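# Flatten and square a napkin on the table

## Task

Get the napkin lying flat on the table with each of its edges running parallel to the matching table edge, and leave it that way once the robot lets go, with the napkin still on the table.

## Robot and tools

Robot: two arms in a physics simulator. left_arm carries a five-finger left hand and right_arm a right hand, which is its mirror image. Calibrated bases in the scene frame: left_arm at (+0.002, +0.241, 0) m, right_arm at (-0.002, -0.358, 0) m, each yawed very slightly (quat_wxyz about (1, 0, 0, +0.014) and (1, 0, 0, +0.012)). A camera stand sits behind the arms.

Scene frame: origin at table-top height, halfway between the nominal bases. +z is up, +x points out over the table, and left_arm is on the +y side. Image left and right do not follow the arm names. The table and fixed cameras use this frame. Everything about a hand (printed pose, velocities, Hand target, wrist-camera poses, offsets) uses that arm's own base frame.

Hand point: a spot fixed to the palm, roughly 0.05 m in front of it and 0.15 m out from the wrist face. Its +z runs along the straightened fingers, +y points out of the palm, and on the right hand +x points across the palm away from the thumb. On the left hand +x points toward the thumb. Straight fingertips reach 0.06 to 0.07 m past the point along +z and lie about 0.06 m behind it along -y. A wrist bracket on the little-finger side can strike things.

A row is always 28 numbers, each from -1 to 1, even if one arm is idle. Order: left dx, dy, dz, rx, ry, rz; left thumb_turn, thumb_bend, index, middle, ring, little, force_limit, speed; then the same 14 for the right arm. The six pose numbers are an offset, not a pose: they are measured from that arm's Hand target at the start of the action, along its base axes. 1.0 equals 0.6 m of travel or 180 degrees; rx, ry, rz form a single rotation vector turning about the Hand target position. Every row inside one action counts from that same start, but a new action or call starts from the updated Hand target, so sending the same offset twice moves twice. Six zeros re-request the current Hand target. Hand numbers are absolute targets: -1 fully open or straight, +1 fully closed (thumb_turn +1 puts the thumb opposite the fingers). force_limit maps linearly from about 0 N at -1 to 10 N at +1 (15 N on the two thumb motors). speed rises from near zero at -1 to full at +0.48 and stays full above that. To keep a hand unchanged, resend the last eight hand numbers you actually sent; if none were sent yet this scene, send its hand_measured six values plus hand_force_limit and hand_speed.

Tools:
- execute_actions(actions, cameras): actions is a list of actions, each a list of up to 15 rows; each row lasts one 1/30 s step and a short action repeats its final row to fill 15 steps. cameras is a list of names, ["all"], or []; omitted means all only for an empty actions list. An empty actions list just looks.
- move(target, speed, blend, blocking, cameras): target is one 28-number row or a list of up to 15 rows; every row's offsets count from the same starting Hand targets, not from the previous row. Each hand travels a straight line; all paths finish together, take at least 0.5 s and are cut off at 10 s. speed is top speed in m/s, 0.002 to 4.3 (default 0.25), turning capped at twice that in rad/s; one value or one per target. blend in metres rounds corners in a list (0 stops at each). blocking=false returns after about 0.5 s while motion continues. Moves do not avoid obstacles or the other arm.
- wait(seconds 0 to 10, cameras): lets time pass holding the last commands.
- stop(cameras): brakes a running move.
- zoom_image(camera, region [x0, y0, x1, y1] in pixels, at most 504 by 504): closer look at the newest image of that camera.
- show_instructions(): shows the reference pages.
- finished_scene(scene): ends scene 1 or 2; irreversible.

Cameras: cam_head_left, cam_head_right, cam_high, cam_low, cam_left_wrist, cam_right_wrist, each 672x504.

Results: per arm, end_effector_position (m) and end_effector_quat_wxyz in its base frame, the Hand target, joint positions, velocities (may read within noise) and torques, plus hand_measured, hand_stopped_by (moving, target, force, stalled, fault), hand_load_n (fingertip force, positive when pushed open), hand_force_limit and hand_speed, each in the motor order above. execute_actions may add step readings of position. move adds a move: line giving the ending (done, off_target, moving, held, fault) and any limits (paced means a clipped pose, held means steps were withheld). A MOTOR HOT line warns of heating. Results end with the scene number.

Behaviour: orientation commands are clipped to 40 degrees from the measured one each step. Hands often rest 1 to 3 cm (sometimes 5) short or below the command without touching anything; the next command asks again, or send the missing distance. Blocked arms keep pushing until commanded back past the hand point. Passing near an arm's own base can flip its shoulder; go around. Time keeps running while you write.

Avoid: letting the napkin leave the table, fast or hard contact with the table or fixed objects, pressing far past contact, the two hands touching or gripping each other, heavy finger loads, and long stretched holds that heat motors (100 °C drops the arm for 30 s or more).

Each tool is called as name(argument=value, ...) on one line, values as JSON.

Reference images:

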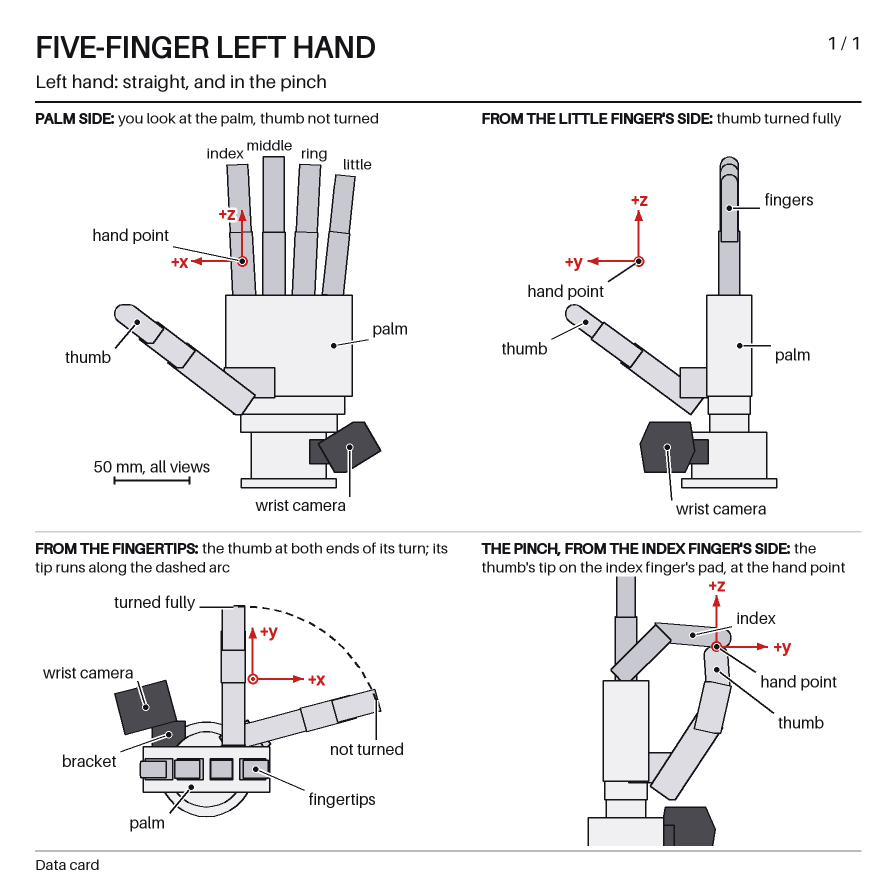

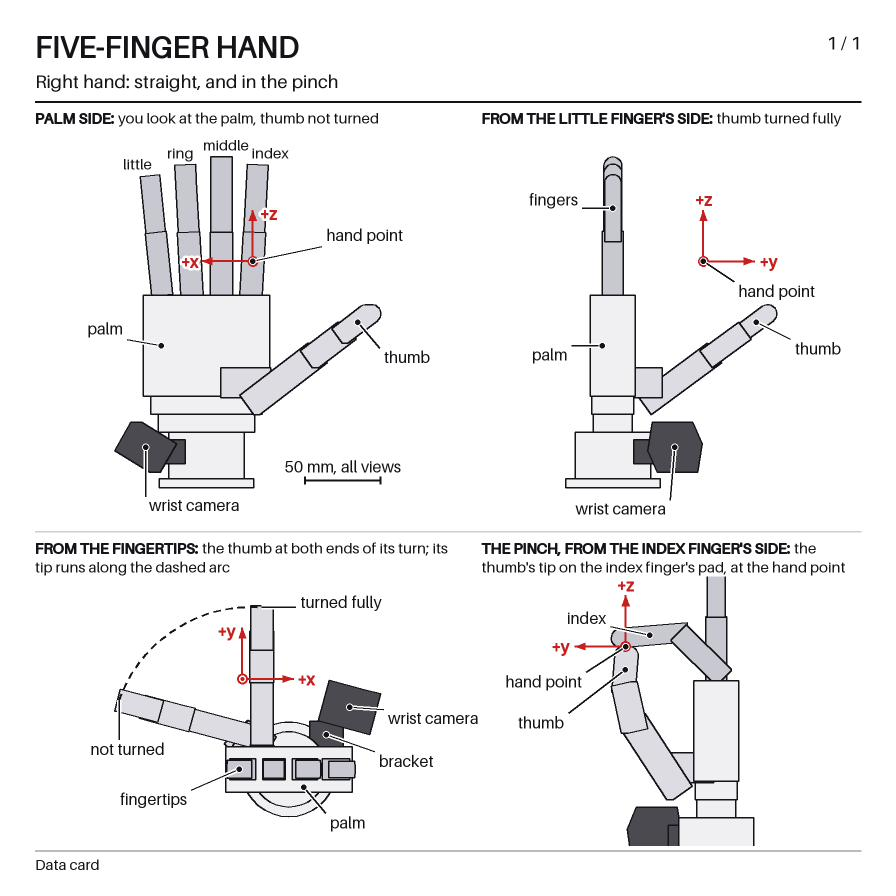

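## Session

execute_actions(actions=[])

Scene clock: 0.00 s.
left_arm: end_effector_position=(+0.4274, +0.0530, +0.1476) hand_measured=(-1.000, -1.000, -1.000, -1.000, -1.000, -1.000) hand_load_n=(+0.0, +0.0, +0.5, +0.0, +0.0, +0.0) hand_stopped_by=(target, target, target, target, target, target) hand_force_limit=0.00 hand_speed=-0.80 end_effector_quat_wxyz=(-0.108, +0.992, -0.004, -0.057) | right_arm: end_effector_position=(+0.1394, +0.4175, +0.2456) hand_measured=(-1.000, -1.000, -1.000, -1.000, -1.000, -1.000) hand_load_n=(+0.0, +0.0, +0.0, +0.0, +0.0, +0.5) hand_stopped_by=(target, target, target, target, target, target) hand_force_limit=0.00 hand_speed=-0.80 end_effector_quat_wxyz=(-0.451, +0.619, -0.608, +0.207)
Joint positions: left_arm=[0.166 1.491 1.261 -1.418 -0.233 -1.406] | right_arm=[1.503 1.07 0.936 -0.818 0.899 1.179]
Joint velocities: within noise
Joint torques (N m): no reading
Heat: left arm: hottest waist 36 °C; right arm: hottest shoulder 34 °C.
Hand target: left_arm +0.4345, +0.0541, +0.1523; -0.109, +0.993, -0.003, -0.050 | right_arm +0.1397, +0.4236, +0.2559; -0.458, +0.615, -0.610, +0.201

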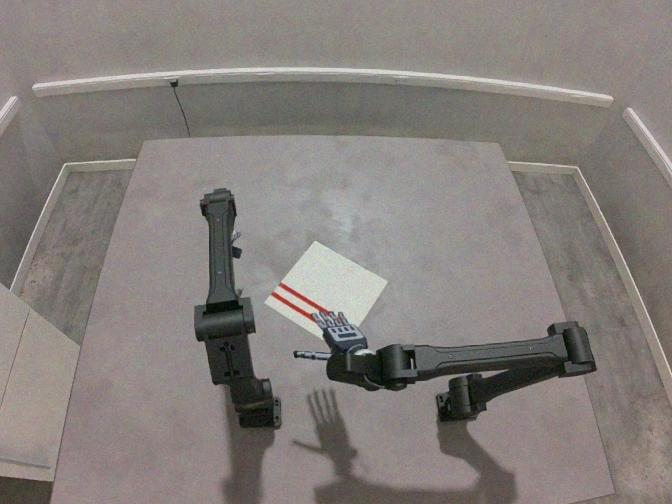

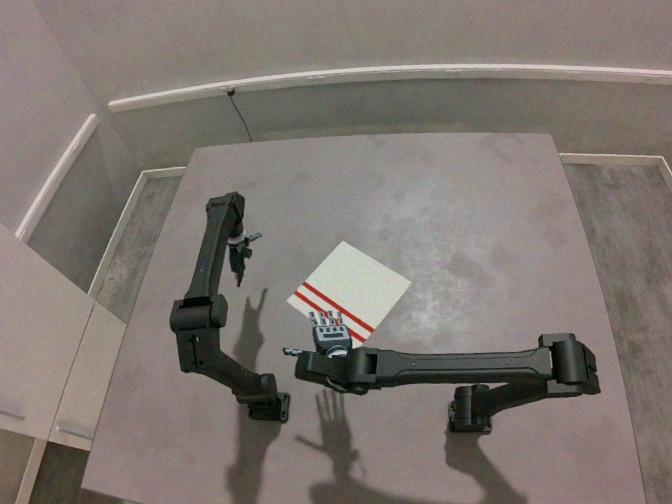

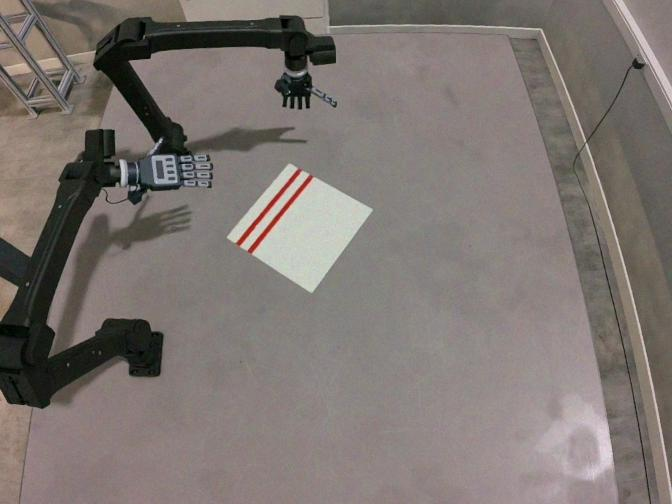

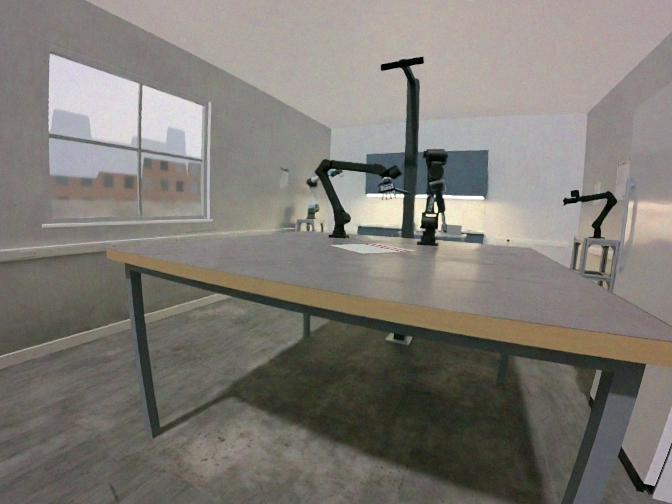

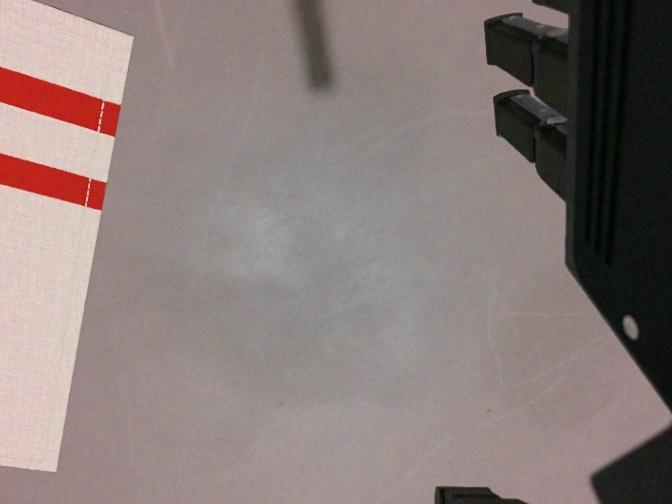

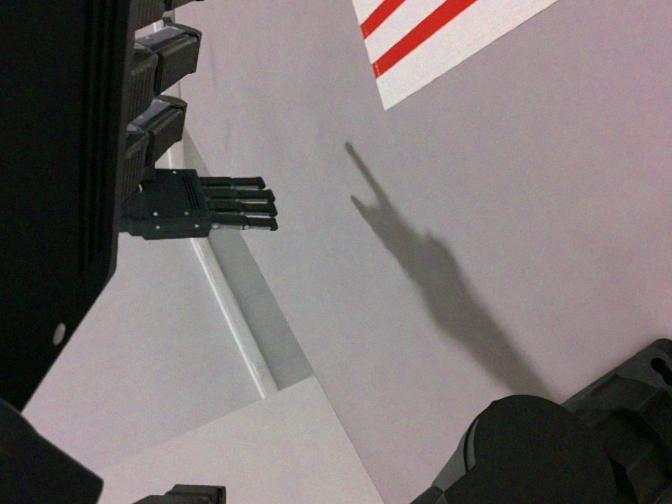

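zoom_image(camera="cam_high", region=[200, 140, 400, 310])

zoom_image(camera="cam_head_left", region=[180, 220, 480, 445])

zoom_image(camera="cam_head_right", region=[180, 220, 480, 445])

Scaled by 2.520 from the camera's 672x504 image, which has a finer 960x720 frame.

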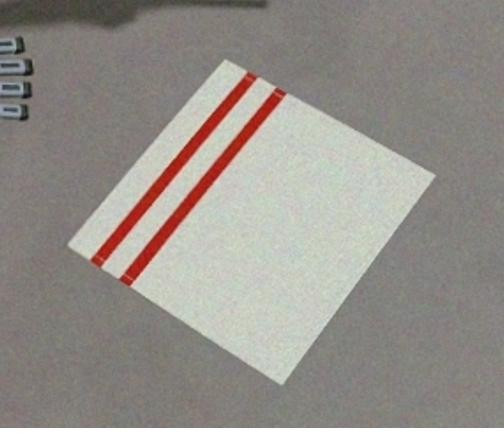

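Scaled by 1.680 from the camera's 672x504 image, which has a finer 960x720 frame.

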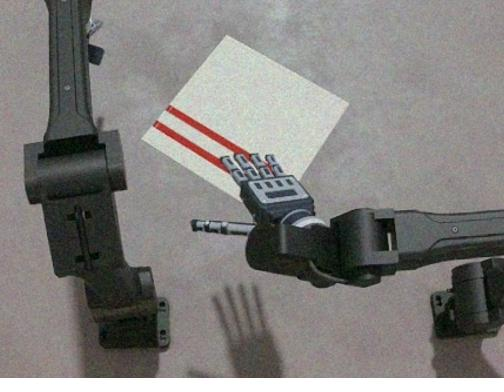

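Scaled by 1.680 from the camera's 672x504 image, which has a finer 960x720 frame.

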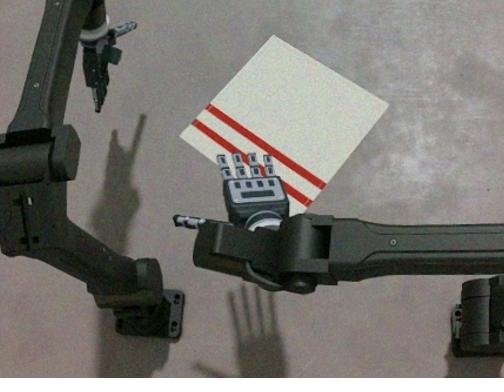

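zoom_image(camera="cam_high", region=[400, 0, 672, 204])

zoom_image(camera="cam_high", region=[400, 300, 672, 504])

zoom_image(camera="cam_high", region=[0, 10, 272, 214])

zoom_image(camera="cam_high", region=[0, 300, 272, 504])

Scaled by 1.853 from the camera's 672x504 image, which has a finer 960x720 frame.

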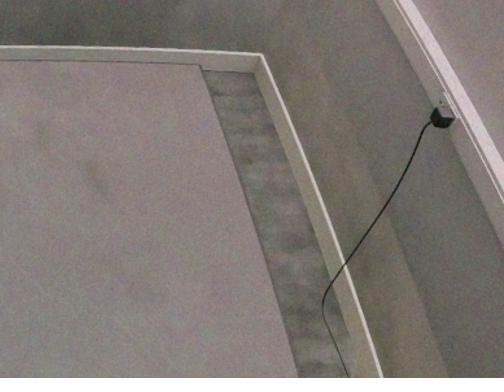

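Scaled by 1.853 from the camera's 672x504 image, which has a finer 960x720 frame.

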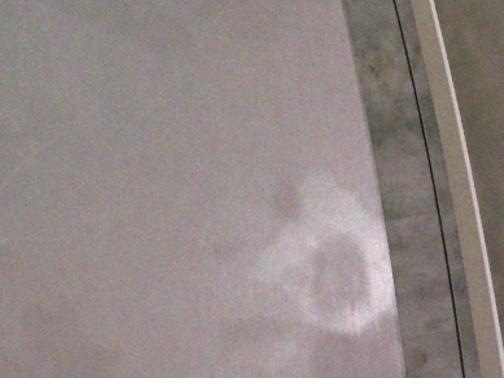

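Scaled by 1.853 from the camera's 672x504 image, which has a finer 960x720 frame.

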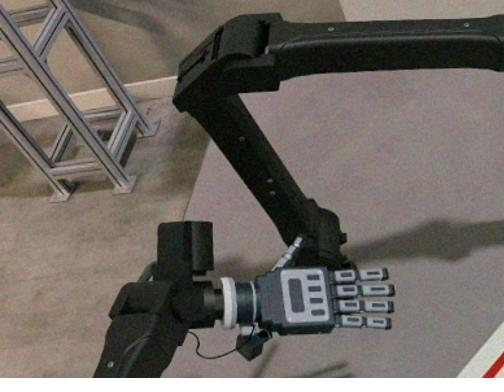

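Scaled by 1.853 from the camera's 672x504 image, which has a finer 960x720 frame.

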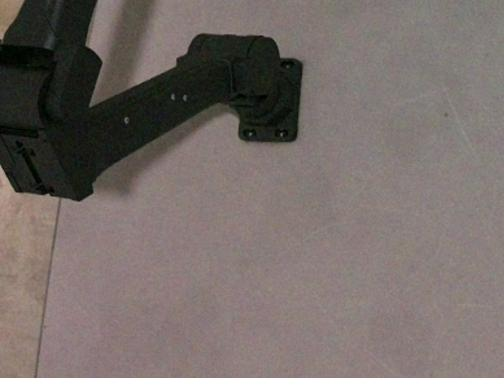

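move(target=[0,0,0,0,0,0,-1,-1,-1,-1,-1,-1,0,-0.8,0.318,-0.138,-0.06,-0.121,0.3107,-0.0023,-1,-1,1,1,1,1,0,-0.3], speed=0.2, cameras=["cam_high","cam_head_left","cam_right_wrist","cam_low"])

Scene clock: 262.80 s.
left_arm: end_effector_position=(+0.4274, +0.0530, +0.1476) hand_measured=(-1.000, -1.000, -1.000, -1.000, -1.000, -1.000) hand_load_n=(+0.0, +0.0, +0.0, +0.0, +0.0, +0.0) hand_stopped_by=(target, target, target, target, target, target) hand_force_limit=0.00 hand_speed=-0.80 end_effector_quat_wxyz=(-0.108, +0.992, -0.004, -0.057) | right_arm: end_effector_position=(+0.3179, +0.3341, +0.2118) hand_measured=(-1.000, -1.000, +1.000, +1.000, +1.000, +1.000) hand_load_n=(+0.0, +0.0, +0.0, +0.0, +0.0, +0.0) hand_stopped_by=(target, target, target, target, target, target) hand_force_limit=0.00 hand_speed=-0.30 end_effector_quat_wxyz=(+0.008, +0.704, -0.711, +0.001)
Joint positions: left_arm=[0.166 1.491 1.261 -1.418 -0.233 -1.406] | right_arm=[0.678 1.617 1.55 -1.519 0.004 0.688]
Joint torques (N m): left_arm=[0.26 -11.11 8.73 0.27 -0.23 0.05] | right_arm=[-0.44 -9.88 12.66 -0.2 -0.09 -0.05]
Heat: left arm: hottest elbow 42 °C; right arm: hottest elbow 44 °C.
Hand target: left_arm +0.4345, +0.0541, +0.1523; -0.109, +0.993, -0.003, -0.050 | right_arm +0.3304, +0.3408, +0.2200; +0.000, +0.707, -0.707, +0.000
Off the commanded pose: left_arm 0.009 m, 1 deg | right_arm 0.016 m, 1 deg.
move: off_target (right_arm)
Images, in order (width x height): cam_head_left 672x504, cam_high 672x504, cam_low 672x504, cam_right_wrist 672x504.

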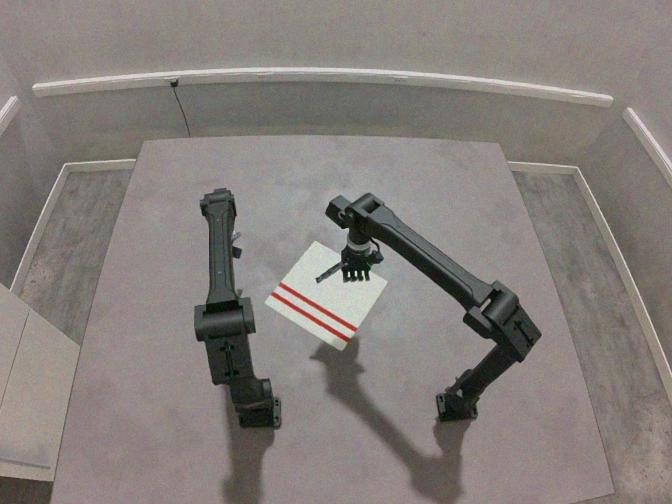

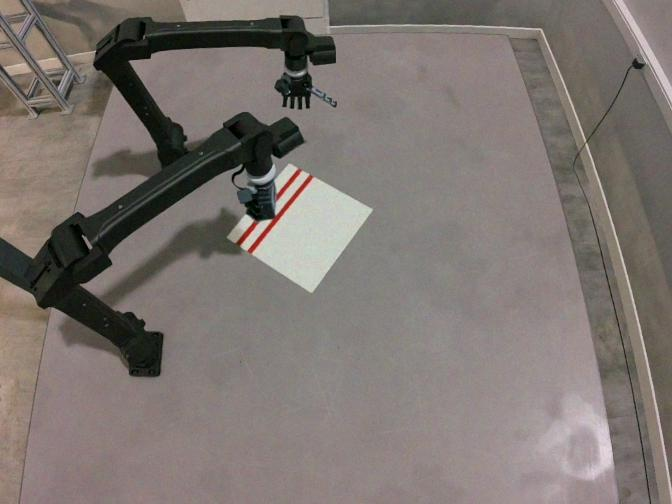

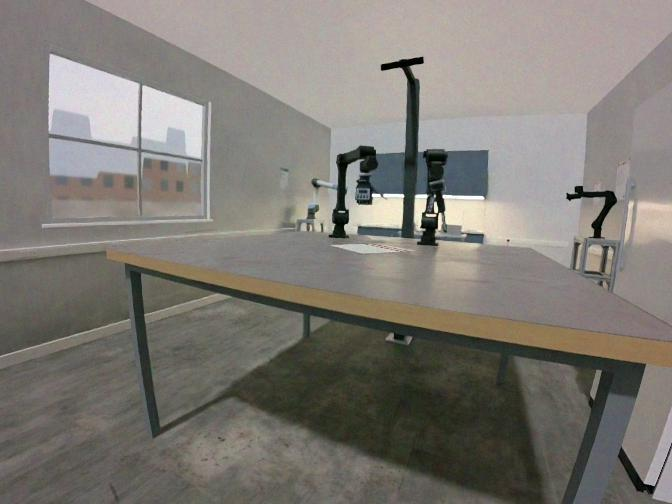

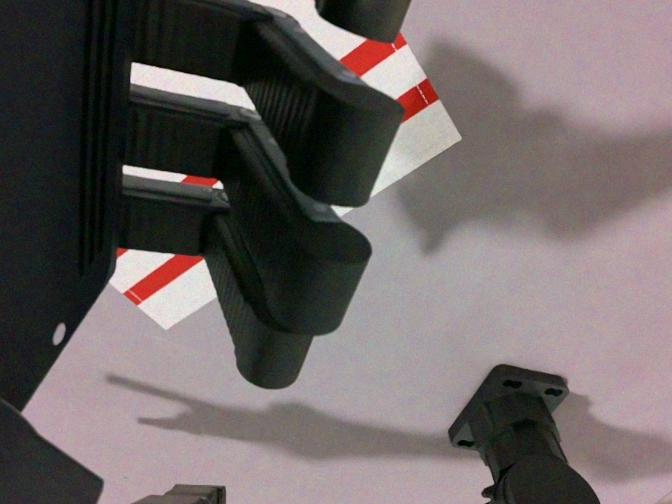

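move(target=[0,0,0,0,0,0,-1,-1,-1,-1,-1,-1,0,-0.8,0.1077,0.1137,-0.2,0,0,0,-1,-1,1,1,1,1,0,-0.3], speed=0.2, cameras=["cam_high","cam_head_left","cam_head_right","cam_right_wrist"])

Scene clock: 310.27 s.
left_arm: end_effector_position=(+0.4274, +0.0530, +0.1476) hand_measured=(-1.000, -1.000, -1.000, -1.000, -1.000, -1.000) hand_load_n=(+0.0, +0.0, +0.0, +0.0, +0.0, +0.0) hand_stopped_by=(target, target, target, target, target, target) hand_force_limit=0.00 hand_speed=-0.80 end_effector_quat_wxyz=(-0.108, +0.992, -0.004, -0.057) | right_arm: end_effector_position=(+0.3845, +0.3908, +0.0976) hand_measured=(-1.000, -1.000, +1.000, +1.000, +1.000, +1.000) hand_load_n=(+0.0, +0.0, +0.0, +0.0, +0.0, +0.0) hand_stopped_by=(target, target, target, target, target, target) hand_force_limit=0.00 hand_speed=-0.30 end_effector_quat_wxyz=(+0.016, +0.705, -0.709, +0.000)
Joint positions: left_arm=[0.166 1.491 1.261 -1.418 -0.233 -1.406] | right_arm=[0.682 1.909 1.644 -1.337 0.003 0.687]
Joint torques (N m): left_arm=[0.32 -11.16 8.73 0.27 -0.23 0.05] | right_arm=[1.08 -13.39 11.97 0.58 -0.09 0.2]
Heat: left arm: hottest elbow 42 °C; right arm: hottest elbow 42 °C.
Hand target: left_arm +0.4345, +0.0541, +0.1523; -0.109, +0.993, -0.003, -0.050 | right_arm +0.3952, +0.4092, +0.1001; +0.000, +0.707, -0.707, +0.000
Off the commanded pose: left_arm 0.009 m, 1 deg | right_arm 0.021 m, 2 deg.
move: off_target (right_arm)
Images, in order (width x height): cam_head_left 672x504, cam_head_right 672x504, cam_high 672x504, cam_right_wrist 672x504.

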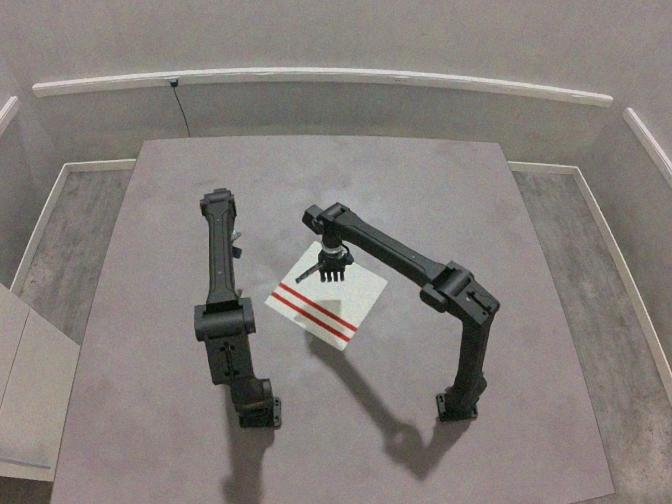

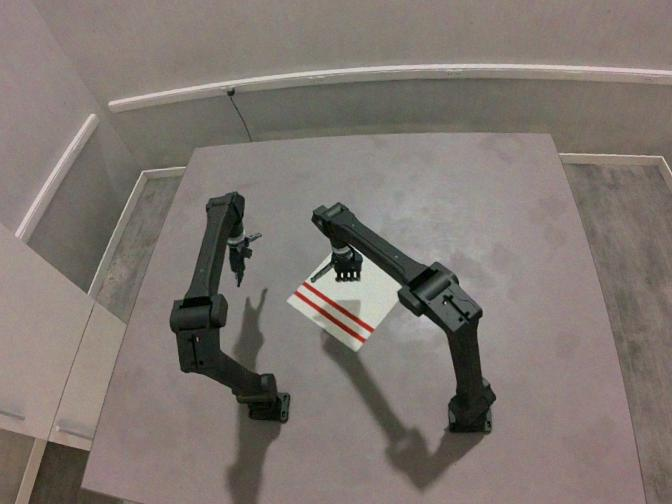

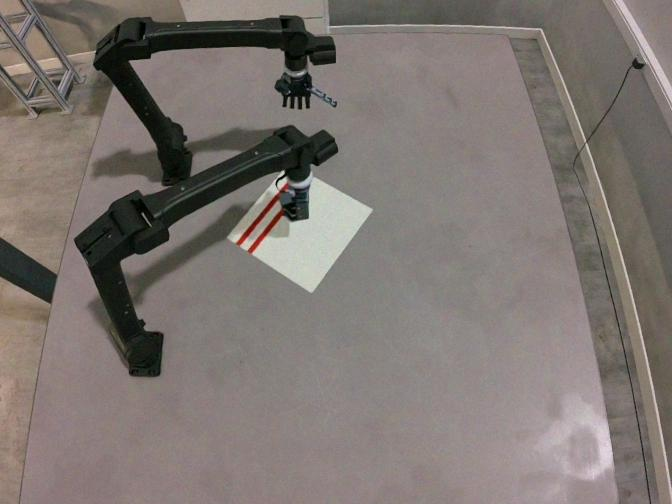

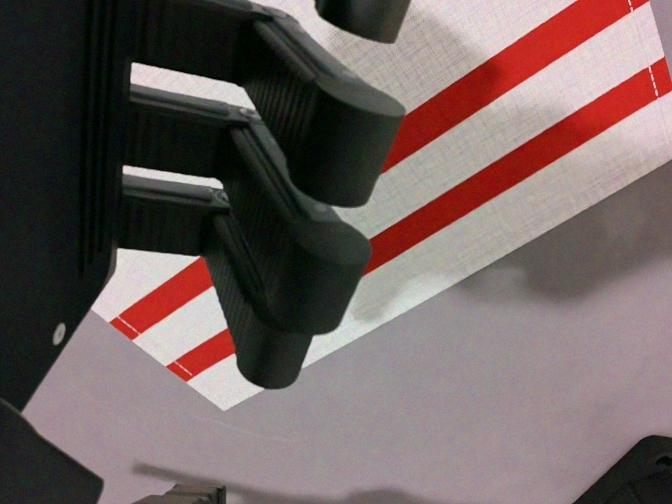

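move(target=[0,0,0,0,0,0,-1,-1,-1,-1,-1,-1,0,-0.8,0.0,0.03,-0.092,0,0,0,-1,-1,1,1,1,1,0,-0.3], speed=0.15, cameras=["cam_high","cam_head_left","cam_right_wrist","cam_left_wrist"])

zoom_image(camera="cam_high", region=[200, 140, 400, 310])

zoom_image(camera="cam_head_left", region=[240, 200, 420, 360])

Scene clock: 339.27 s.
left_arm: end_effector_position=(+0.4274, +0.0530, +0.1476) hand_measured=(-1.000, -1.000, -1.000, -1.000, -1.000, -1.000) hand_load_n=(+0.0, +0.0, +0.0, +0.0, +0.0, +0.5) hand_stopped_by=(target, target, target, target, target, target) hand_force_limit=0.00 hand_speed=-0.80 end_effector_quat_wxyz=(-0.108, +0.992, -0.004, -0.057) | right_arm: end_effector_position=(+0.3930, +0.4170, +0.0539) hand_measured=(-1.000, -1.000, +1.000, +1.000, +1.000, +1.000) hand_load_n=(+0.0, +0.0, +0.0, +0.0, +0.0, +0.0) hand_stopped_by=(target, target, target, target, target, target) hand_force_limit=0.00 hand_speed=-0.30 end_effector_quat_wxyz=(+0.001, +0.709, -0.705, +0.001)
Joint positions: left_arm=[0.166 1.491 1.261 -1.418 -0.233 -1.406] | right_arm=[0.708 1.985 1.644 -1.232 0.003 0.703]
Joint torques (N m): left_arm=[0.32 -11.16 8.73 0.28 -0.23 0.05] | right_arm=[0.97 -14.68 9.24 0.72 -0.08 0.28]
Heat: left arm: hottest elbow 42 °C; right arm: hottest elbow 44 °C.
Hand target: left_arm +0.4345, +0.0541, +0.1523; -0.109, +0.993, -0.003, -0.050 | right_arm +0.3952, +0.4271, +0.0449; +0.000, +0.707, -0.707, +0.000
Off the commanded pose: left_arm 0.009 m, 1 deg | right_arm 0.014 m, 0 deg.
move: off_target (right_arm)
Images, in order (width x height): cam_head_left 672x504, cam_high 672x504, cam_left_wrist 672x504, cam_right_wrist 672x504.

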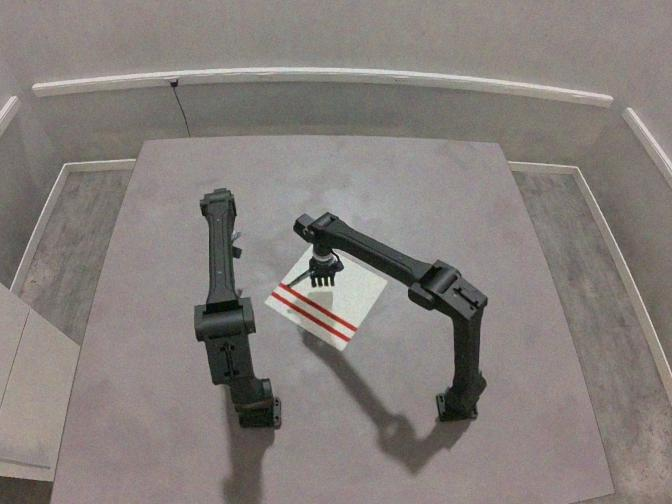

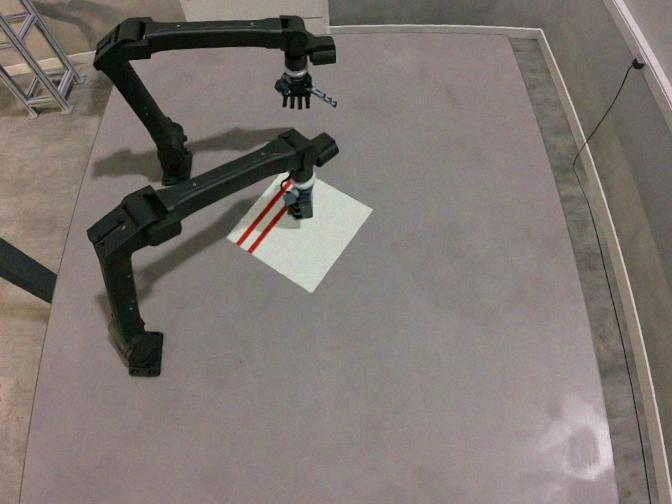

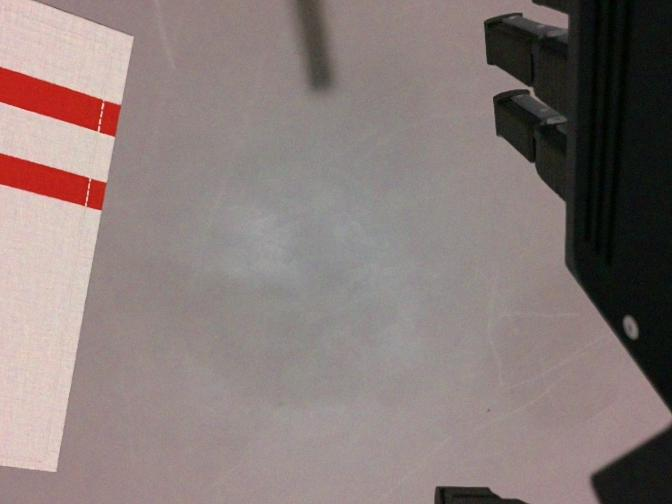

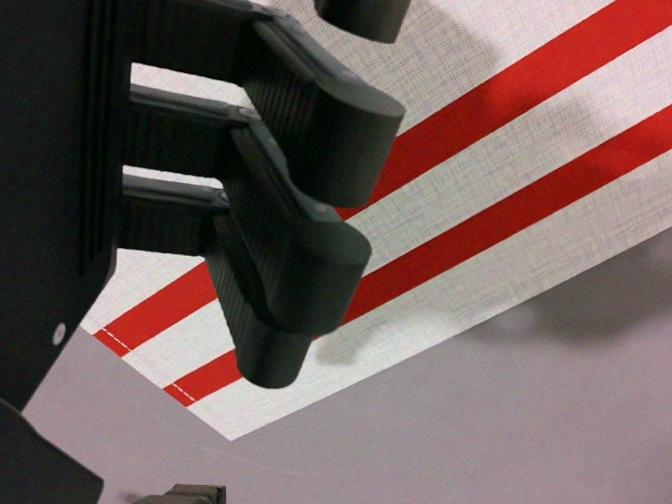

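Scaled by 2.520 from the camera's 672x504 image, which has a finer 960x720 frame.

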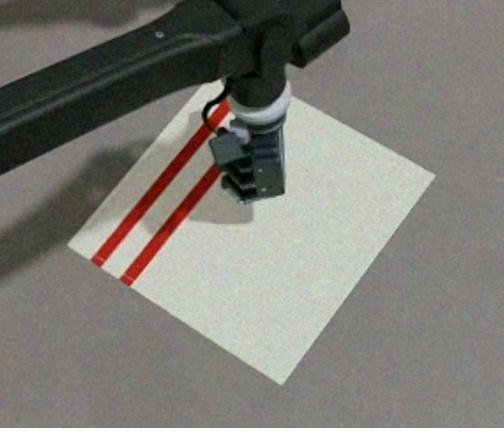

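Scaled by 2.800 from the camera's 672x504 image, which has a finer 960x720 frame.

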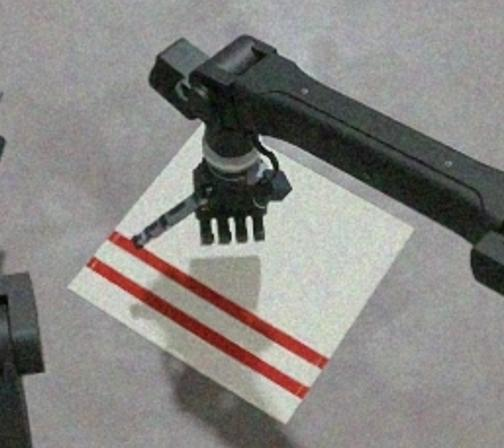

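move(target=[0,0,0,0,0,0,-1,-1,-1,-1,-1,-1,0,-0.8,0.0,-0.02,-0.05,0,0,0,-1,-1,1,1,1,1,0,-0.3], speed=0.1, cameras=["cam_high","cam_head_left","cam_right_wrist"])

zoom_image(camera="cam_high", region=[200, 140, 400, 310])

zoom_image(camera="cam_head_left", region=[240, 200, 420, 360])

Scene clock: 350.60 s.
left_arm: end_effector_position=(+0.4274, +0.0530, +0.1476) hand_measured=(-1.000, -1.000, -1.000, -1.000, -1.000, -1.000) hand_load_n=(+0.0, +0.0, +0.0, +0.0, +0.0, +0.0) hand_stopped_by=(target, target, target, target, target, target) hand_force_limit=0.00 hand_speed=-0.80 end_effector_quat_wxyz=(-0.108, +0.992, -0.004, -0.057) | right_arm: end_effector_position=(+0.3961, +0.4196, +0.0361) hand_measured=(-1.000, -1.000, +1.000, +1.000, +1.000, +1.000) hand_load_n=(+0.0, +0.0, +0.0, +0.0, +0.0, +0.0) hand_stopped_by=(target, target, target, target, target, target) hand_force_limit=0.00 hand_speed=-0.30 end_effector_quat_wxyz=(-0.015, +0.709, -0.705, +0.003)
Joint positions: left_arm=[0.166 1.491 1.261 -1.418 -0.233 -1.406] | right_arm=[0.708 1.989 1.604 -1.155 0.003 0.703]
Joint torques (N m): left_arm=[0.26 -11.16 8.73 0.27 -0.23 0.05] | right_arm=[-0.32 -13.74 7.05 0.8 -0.08 0.11]
Heat: left arm: hottest elbow 43 °C; right arm: hottest elbow 43 °C.
Hand target: left_arm +0.4345, +0.0541, +0.1523; -0.109, +0.993, -0.003, -0.050 | right_arm +0.3952, +0.4151, +0.0148; +0.000, +0.707, -0.707, +0.000
Off the commanded pose: left_arm 0.009 m, 1 deg | right_arm 0.022 m, 2 deg.
move: off_target (right_arm)
Images, in order (width x height): cam_head_left 672x504, cam_high 672x504, cam_right_wrist 672x504.

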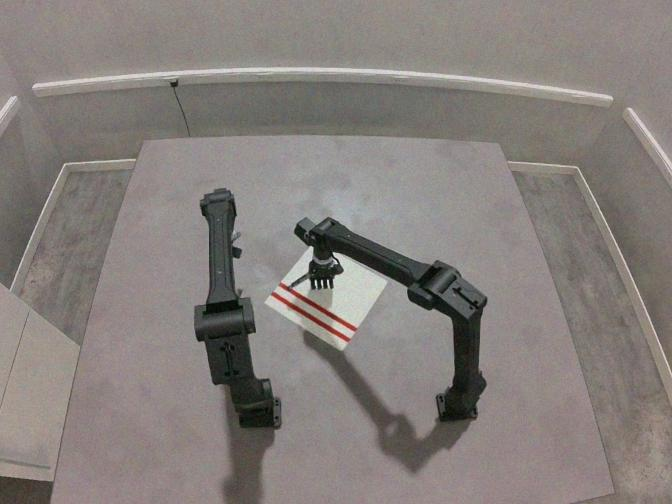

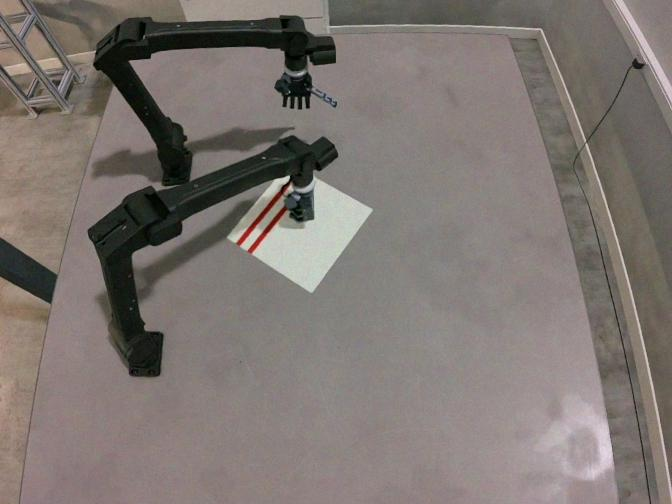

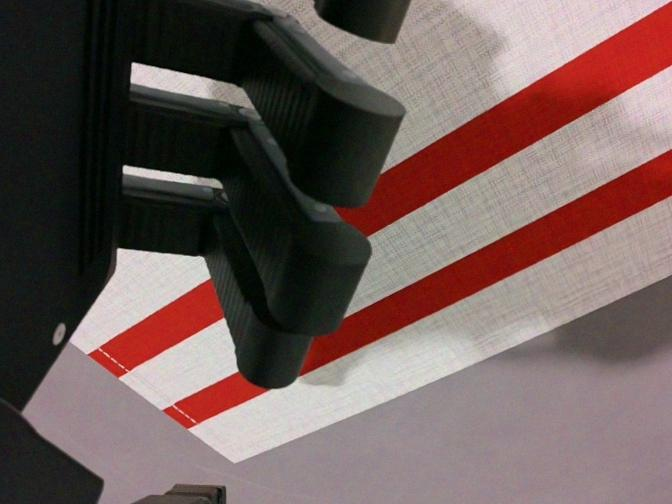

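Scaled by 2.520 from the camera's 672x504 image, which has a finer 960x720 frame.

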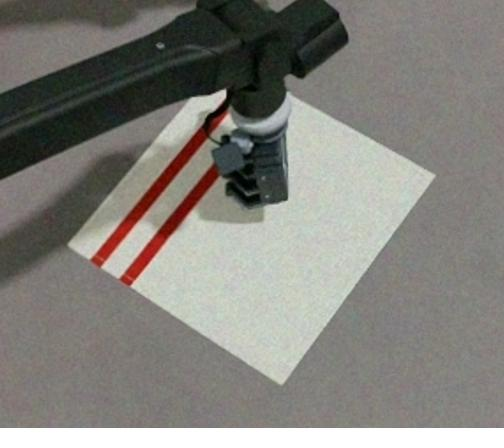

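Scaled by 2.800 from the camera's 672x504 image, which has a finer 960x720 frame.

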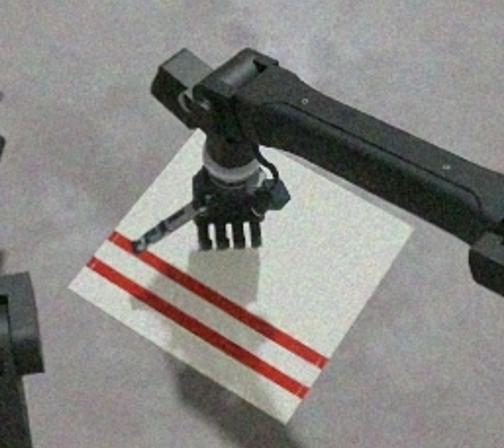

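move(target=[0,0,0,0,0,0,-1,-1,-1,-1,-1,-1,0,-0.8,0.0,-0.02,-0.02,0,0,0,-1,-1,1,1,1,1,0,-0.3], speed=0.1, cameras=["cam_head_left","cam_right_wrist"])

zoom_image(camera="cam_head_left", region=[240, 200, 420, 360])

Scene clock: 356.60 s.
left_arm: end_effector_position=(+0.4274, +0.0530, +0.1476) hand_measured=(-1.000, -1.000, -1.000, -1.000, -1.000, -1.000) hand_load_n=(+0.0, +0.0, +0.0, +0.0, +0.0, +0.0) hand_stopped_by=(target, target, target, target, target, target) hand_force_limit=0.00 hand_speed=-0.80 end_effector_quat_wxyz=(-0.108, +0.992, -0.004, -0.057) | right_arm: end_effector_position=(+0.3944, +0.4110, +0.0217) hand_measured=(-1.000, -1.000, +1.000, +1.000, +1.000, +1.000) hand_load_n=(+0.0, +0.0, +0.0, +0.0, +0.0, +0.0) hand_stopped_by=(target, target, target, target, target, target) hand_force_limit=0.00 hand_speed=-0.30 end_effector_quat_wxyz=(-0.013, +0.707, -0.708, +0.003)
Joint positions: left_arm=[0.166 1.491 1.261 -1.418 -0.233 -1.406] | right_arm=[0.698 1.989 1.562 -1.117 0.003 0.7]
Joint torques (N m): left_arm=[0.26 -11.11 8.75 0.27 -0.23 0.04] | right_arm=[-0.32 -13.92 6.82 0.8 -0.08 -0.01]
Heat: left arm: hottest elbow 43 °C; right arm: hottest elbow 43 °C.
Hand target: left_arm +0.4345, +0.0541, +0.1523; -0.109, +0.993, -0.003, -0.050 | right_arm +0.3951, +0.4029, +0.0027; +0.000, +0.707, -0.707, +0.000
Off the commanded pose: left_arm 0.009 m, 1 deg | right_arm 0.021 m, 2 deg.
move: off_target (right_arm)
Images, in order (width x height): cam_head_left 672x504, cam_right_wrist 672x504.

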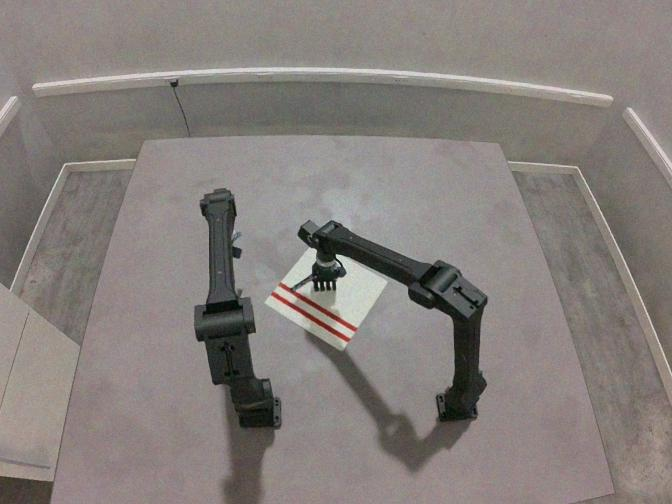

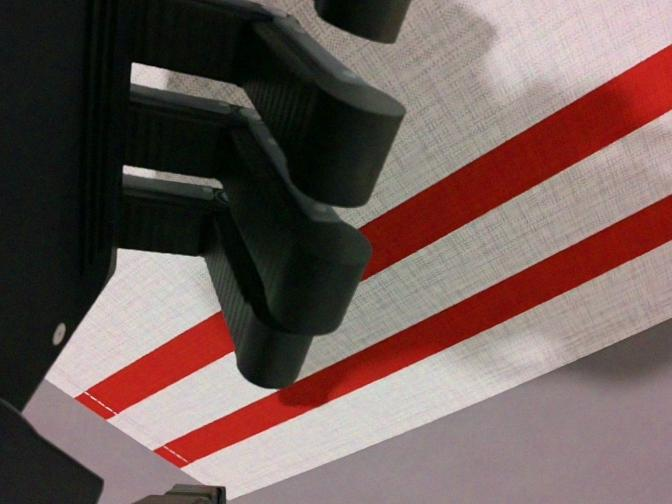

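Scaled by 2.800 from the camera's 672x504 image, which has a finer 960x720 frame.

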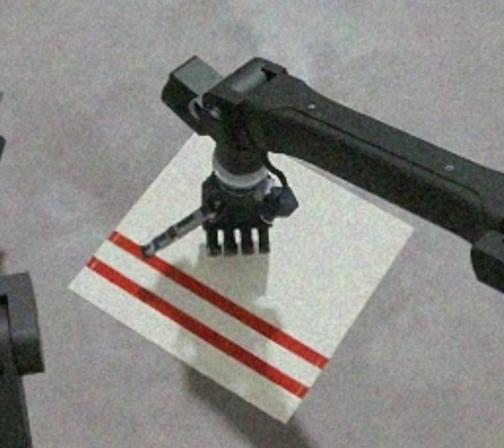

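move(target=[0,0,0,0,0,0,-1,-1,-1,-1,-1,-1,0,-0.8,0.0,0,-0.02,0,0,0,-1,-1,1,1,1,1,0,-0.3], speed=0.1, cameras=["cam_head_left","cam_right_wrist"])

zoom_image(camera="cam_head_left", region=[280, 240, 370, 320])

Scene clock: 363.83 s.
left_arm: end_effector_position=(+0.4274, +0.0530, +0.1476) hand_measured=(-1.000, -1.000, -1.000, -1.000, -1.000, -1.000) hand_load_n=(+0.0, +0.0, +0.0, +0.0, +0.0, +0.0) hand_stopped_by=(target, target, target, target, target, target) hand_force_limit=0.00 hand_speed=-0.80 end_effector_quat_wxyz=(-0.108, +0.992, -0.004, -0.057) | right_arm: end_effector_position=(+0.3951, +0.4116, +0.0128) hand_measured=(-1.000, -1.000, +1.000, +1.000, +1.000, +1.000) hand_load_n=(+0.0, +0.0, +0.0, +0.5, +0.0, +0.0) hand_stopped_by=(target, target, target, target, target, target) hand_force_limit=0.00 hand_speed=-0.30 end_effector_quat_wxyz=(-0.016, +0.706, -0.708, +0.003)
Joint positions: left_arm=[0.166 1.491 1.261 -1.418 -0.233 -1.406] | right_arm=[0.698 1.998 1.551 -1.092 0.003 0.7]
Joint torques (N m): left_arm=[0.26 -11.11 8.75 0.28 -0.23 0.04] | right_arm=[-0.85 -13.57 6.76 0.7 -0.09 -0.01]
Heat: left arm: hottest elbow 43 °C; right arm: hottest elbow 42 °C.
Hand target: left_arm +0.4345, +0.0541, +0.1523; -0.109, +0.993, -0.003, -0.050 | right_arm +0.3951, +0.4032, -0.0092; +0.000, +0.707, -0.707, +0.000
Off the commanded pose: left_arm 0.009 m, 1 deg | right_arm 0.024 m, 2 deg.
move: off_target (right_arm)
Images, in order (width x height): cam_head_left 672x504, cam_right_wrist 672x504.

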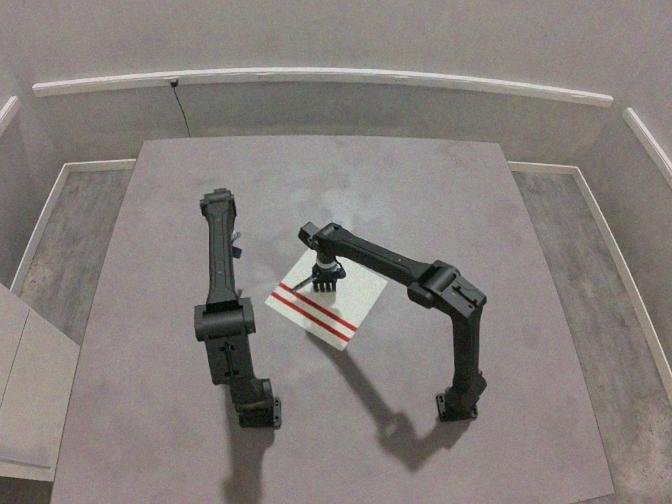

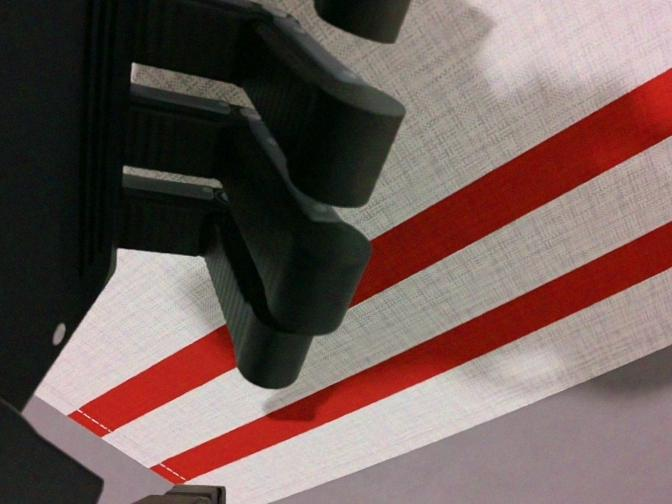

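Scaled by 5.600 from the camera's 672x504 image, which has a finer 960x720 frame.

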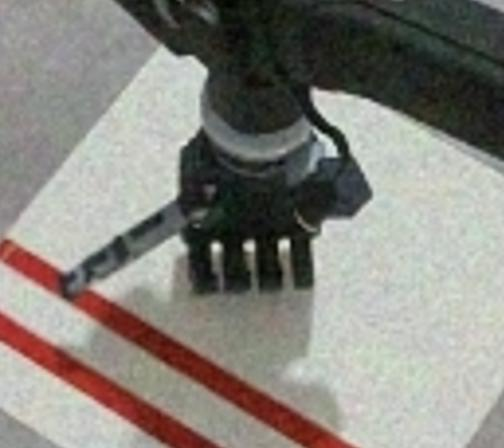

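move(target=[0,0,0,0,0,0,-1,-1,-1,-1,-1,-1,0,-0.8,0.0,0,-0.02,0,0,0,-1,-1,1,1,1,1,0,-0.3], speed=0.1, cameras=["cam_head_left","cam_right_wrist"])

zoom_image(camera="cam_head_left", region=[280, 240, 370, 320])

Scene clock: 369.53 s.
left_arm: end_effector_position=(+0.4274, +0.0530, +0.1476) hand_measured=(-1.000, -1.000, -1.000, -1.000, -1.000, -1.000) hand_load_n=(+0.0, +0.0, +0.0, +0.0, +0.0, +0.0) hand_stopped_by=(target, target, target, target, target, target) hand_force_limit=0.00 hand_speed=-0.80 end_effector_quat_wxyz=(-0.108, +0.992, -0.004, -0.057) | right_arm: end_effector_position=(+0.3958, +0.4122, +0.0048) hand_measured=(-1.000, -1.000, +1.000, +1.000, +1.000, +1.000) hand_load_n=(+0.0, +0.0, +0.0, +0.0, +0.0, -0.5) hand_stopped_by=(target, target, target, target, target, target) hand_force_limit=0.00 hand_speed=-0.30 end_effector_quat_wxyz=(-0.018, +0.706, -0.708, +0.003)
Joint positions: left_arm=[0.166 1.491 1.261 -1.418 -0.233 -1.406] | right_arm=[0.698 2.006 1.541 -1.069 0.003 0.7]
Joint torques (N m): left_arm=[0.26 -11.11 8.73 0.28 -0.23 0.04] | right_arm=[-0.79 -13.45 6.49 0.9 -0.09 -0.02]
Heat: left arm: hottest elbow 43 °C; right arm: hottest elbow 42 °C.
Hand target: left_arm +0.4345, +0.0541, +0.1523; -0.109, +0.993, -0.003, -0.050 | right_arm +0.3951, +0.4032, -0.0212; +0.000, +0.707, -0.707, +0.000
Off the commanded pose: left_arm 0.009 m, 1 deg | right_arm 0.028 m, 2 deg.
move: off_target (right_arm)
Images, in order (width x height): cam_head_left 672x504, cam_right_wrist 672x504.

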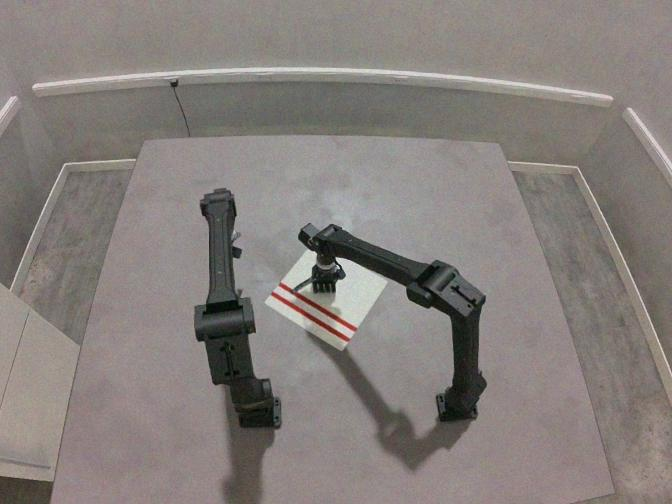

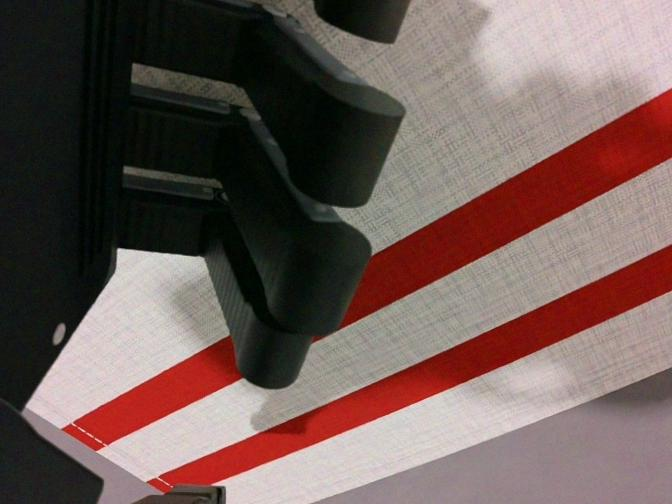

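Scaled by 5.600 from the camera's 672x504 image, which has a finer 960x720 frame.

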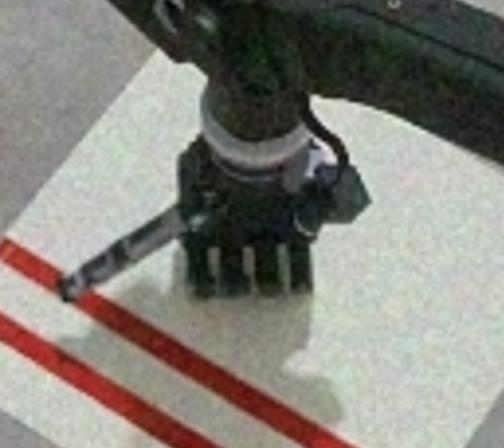

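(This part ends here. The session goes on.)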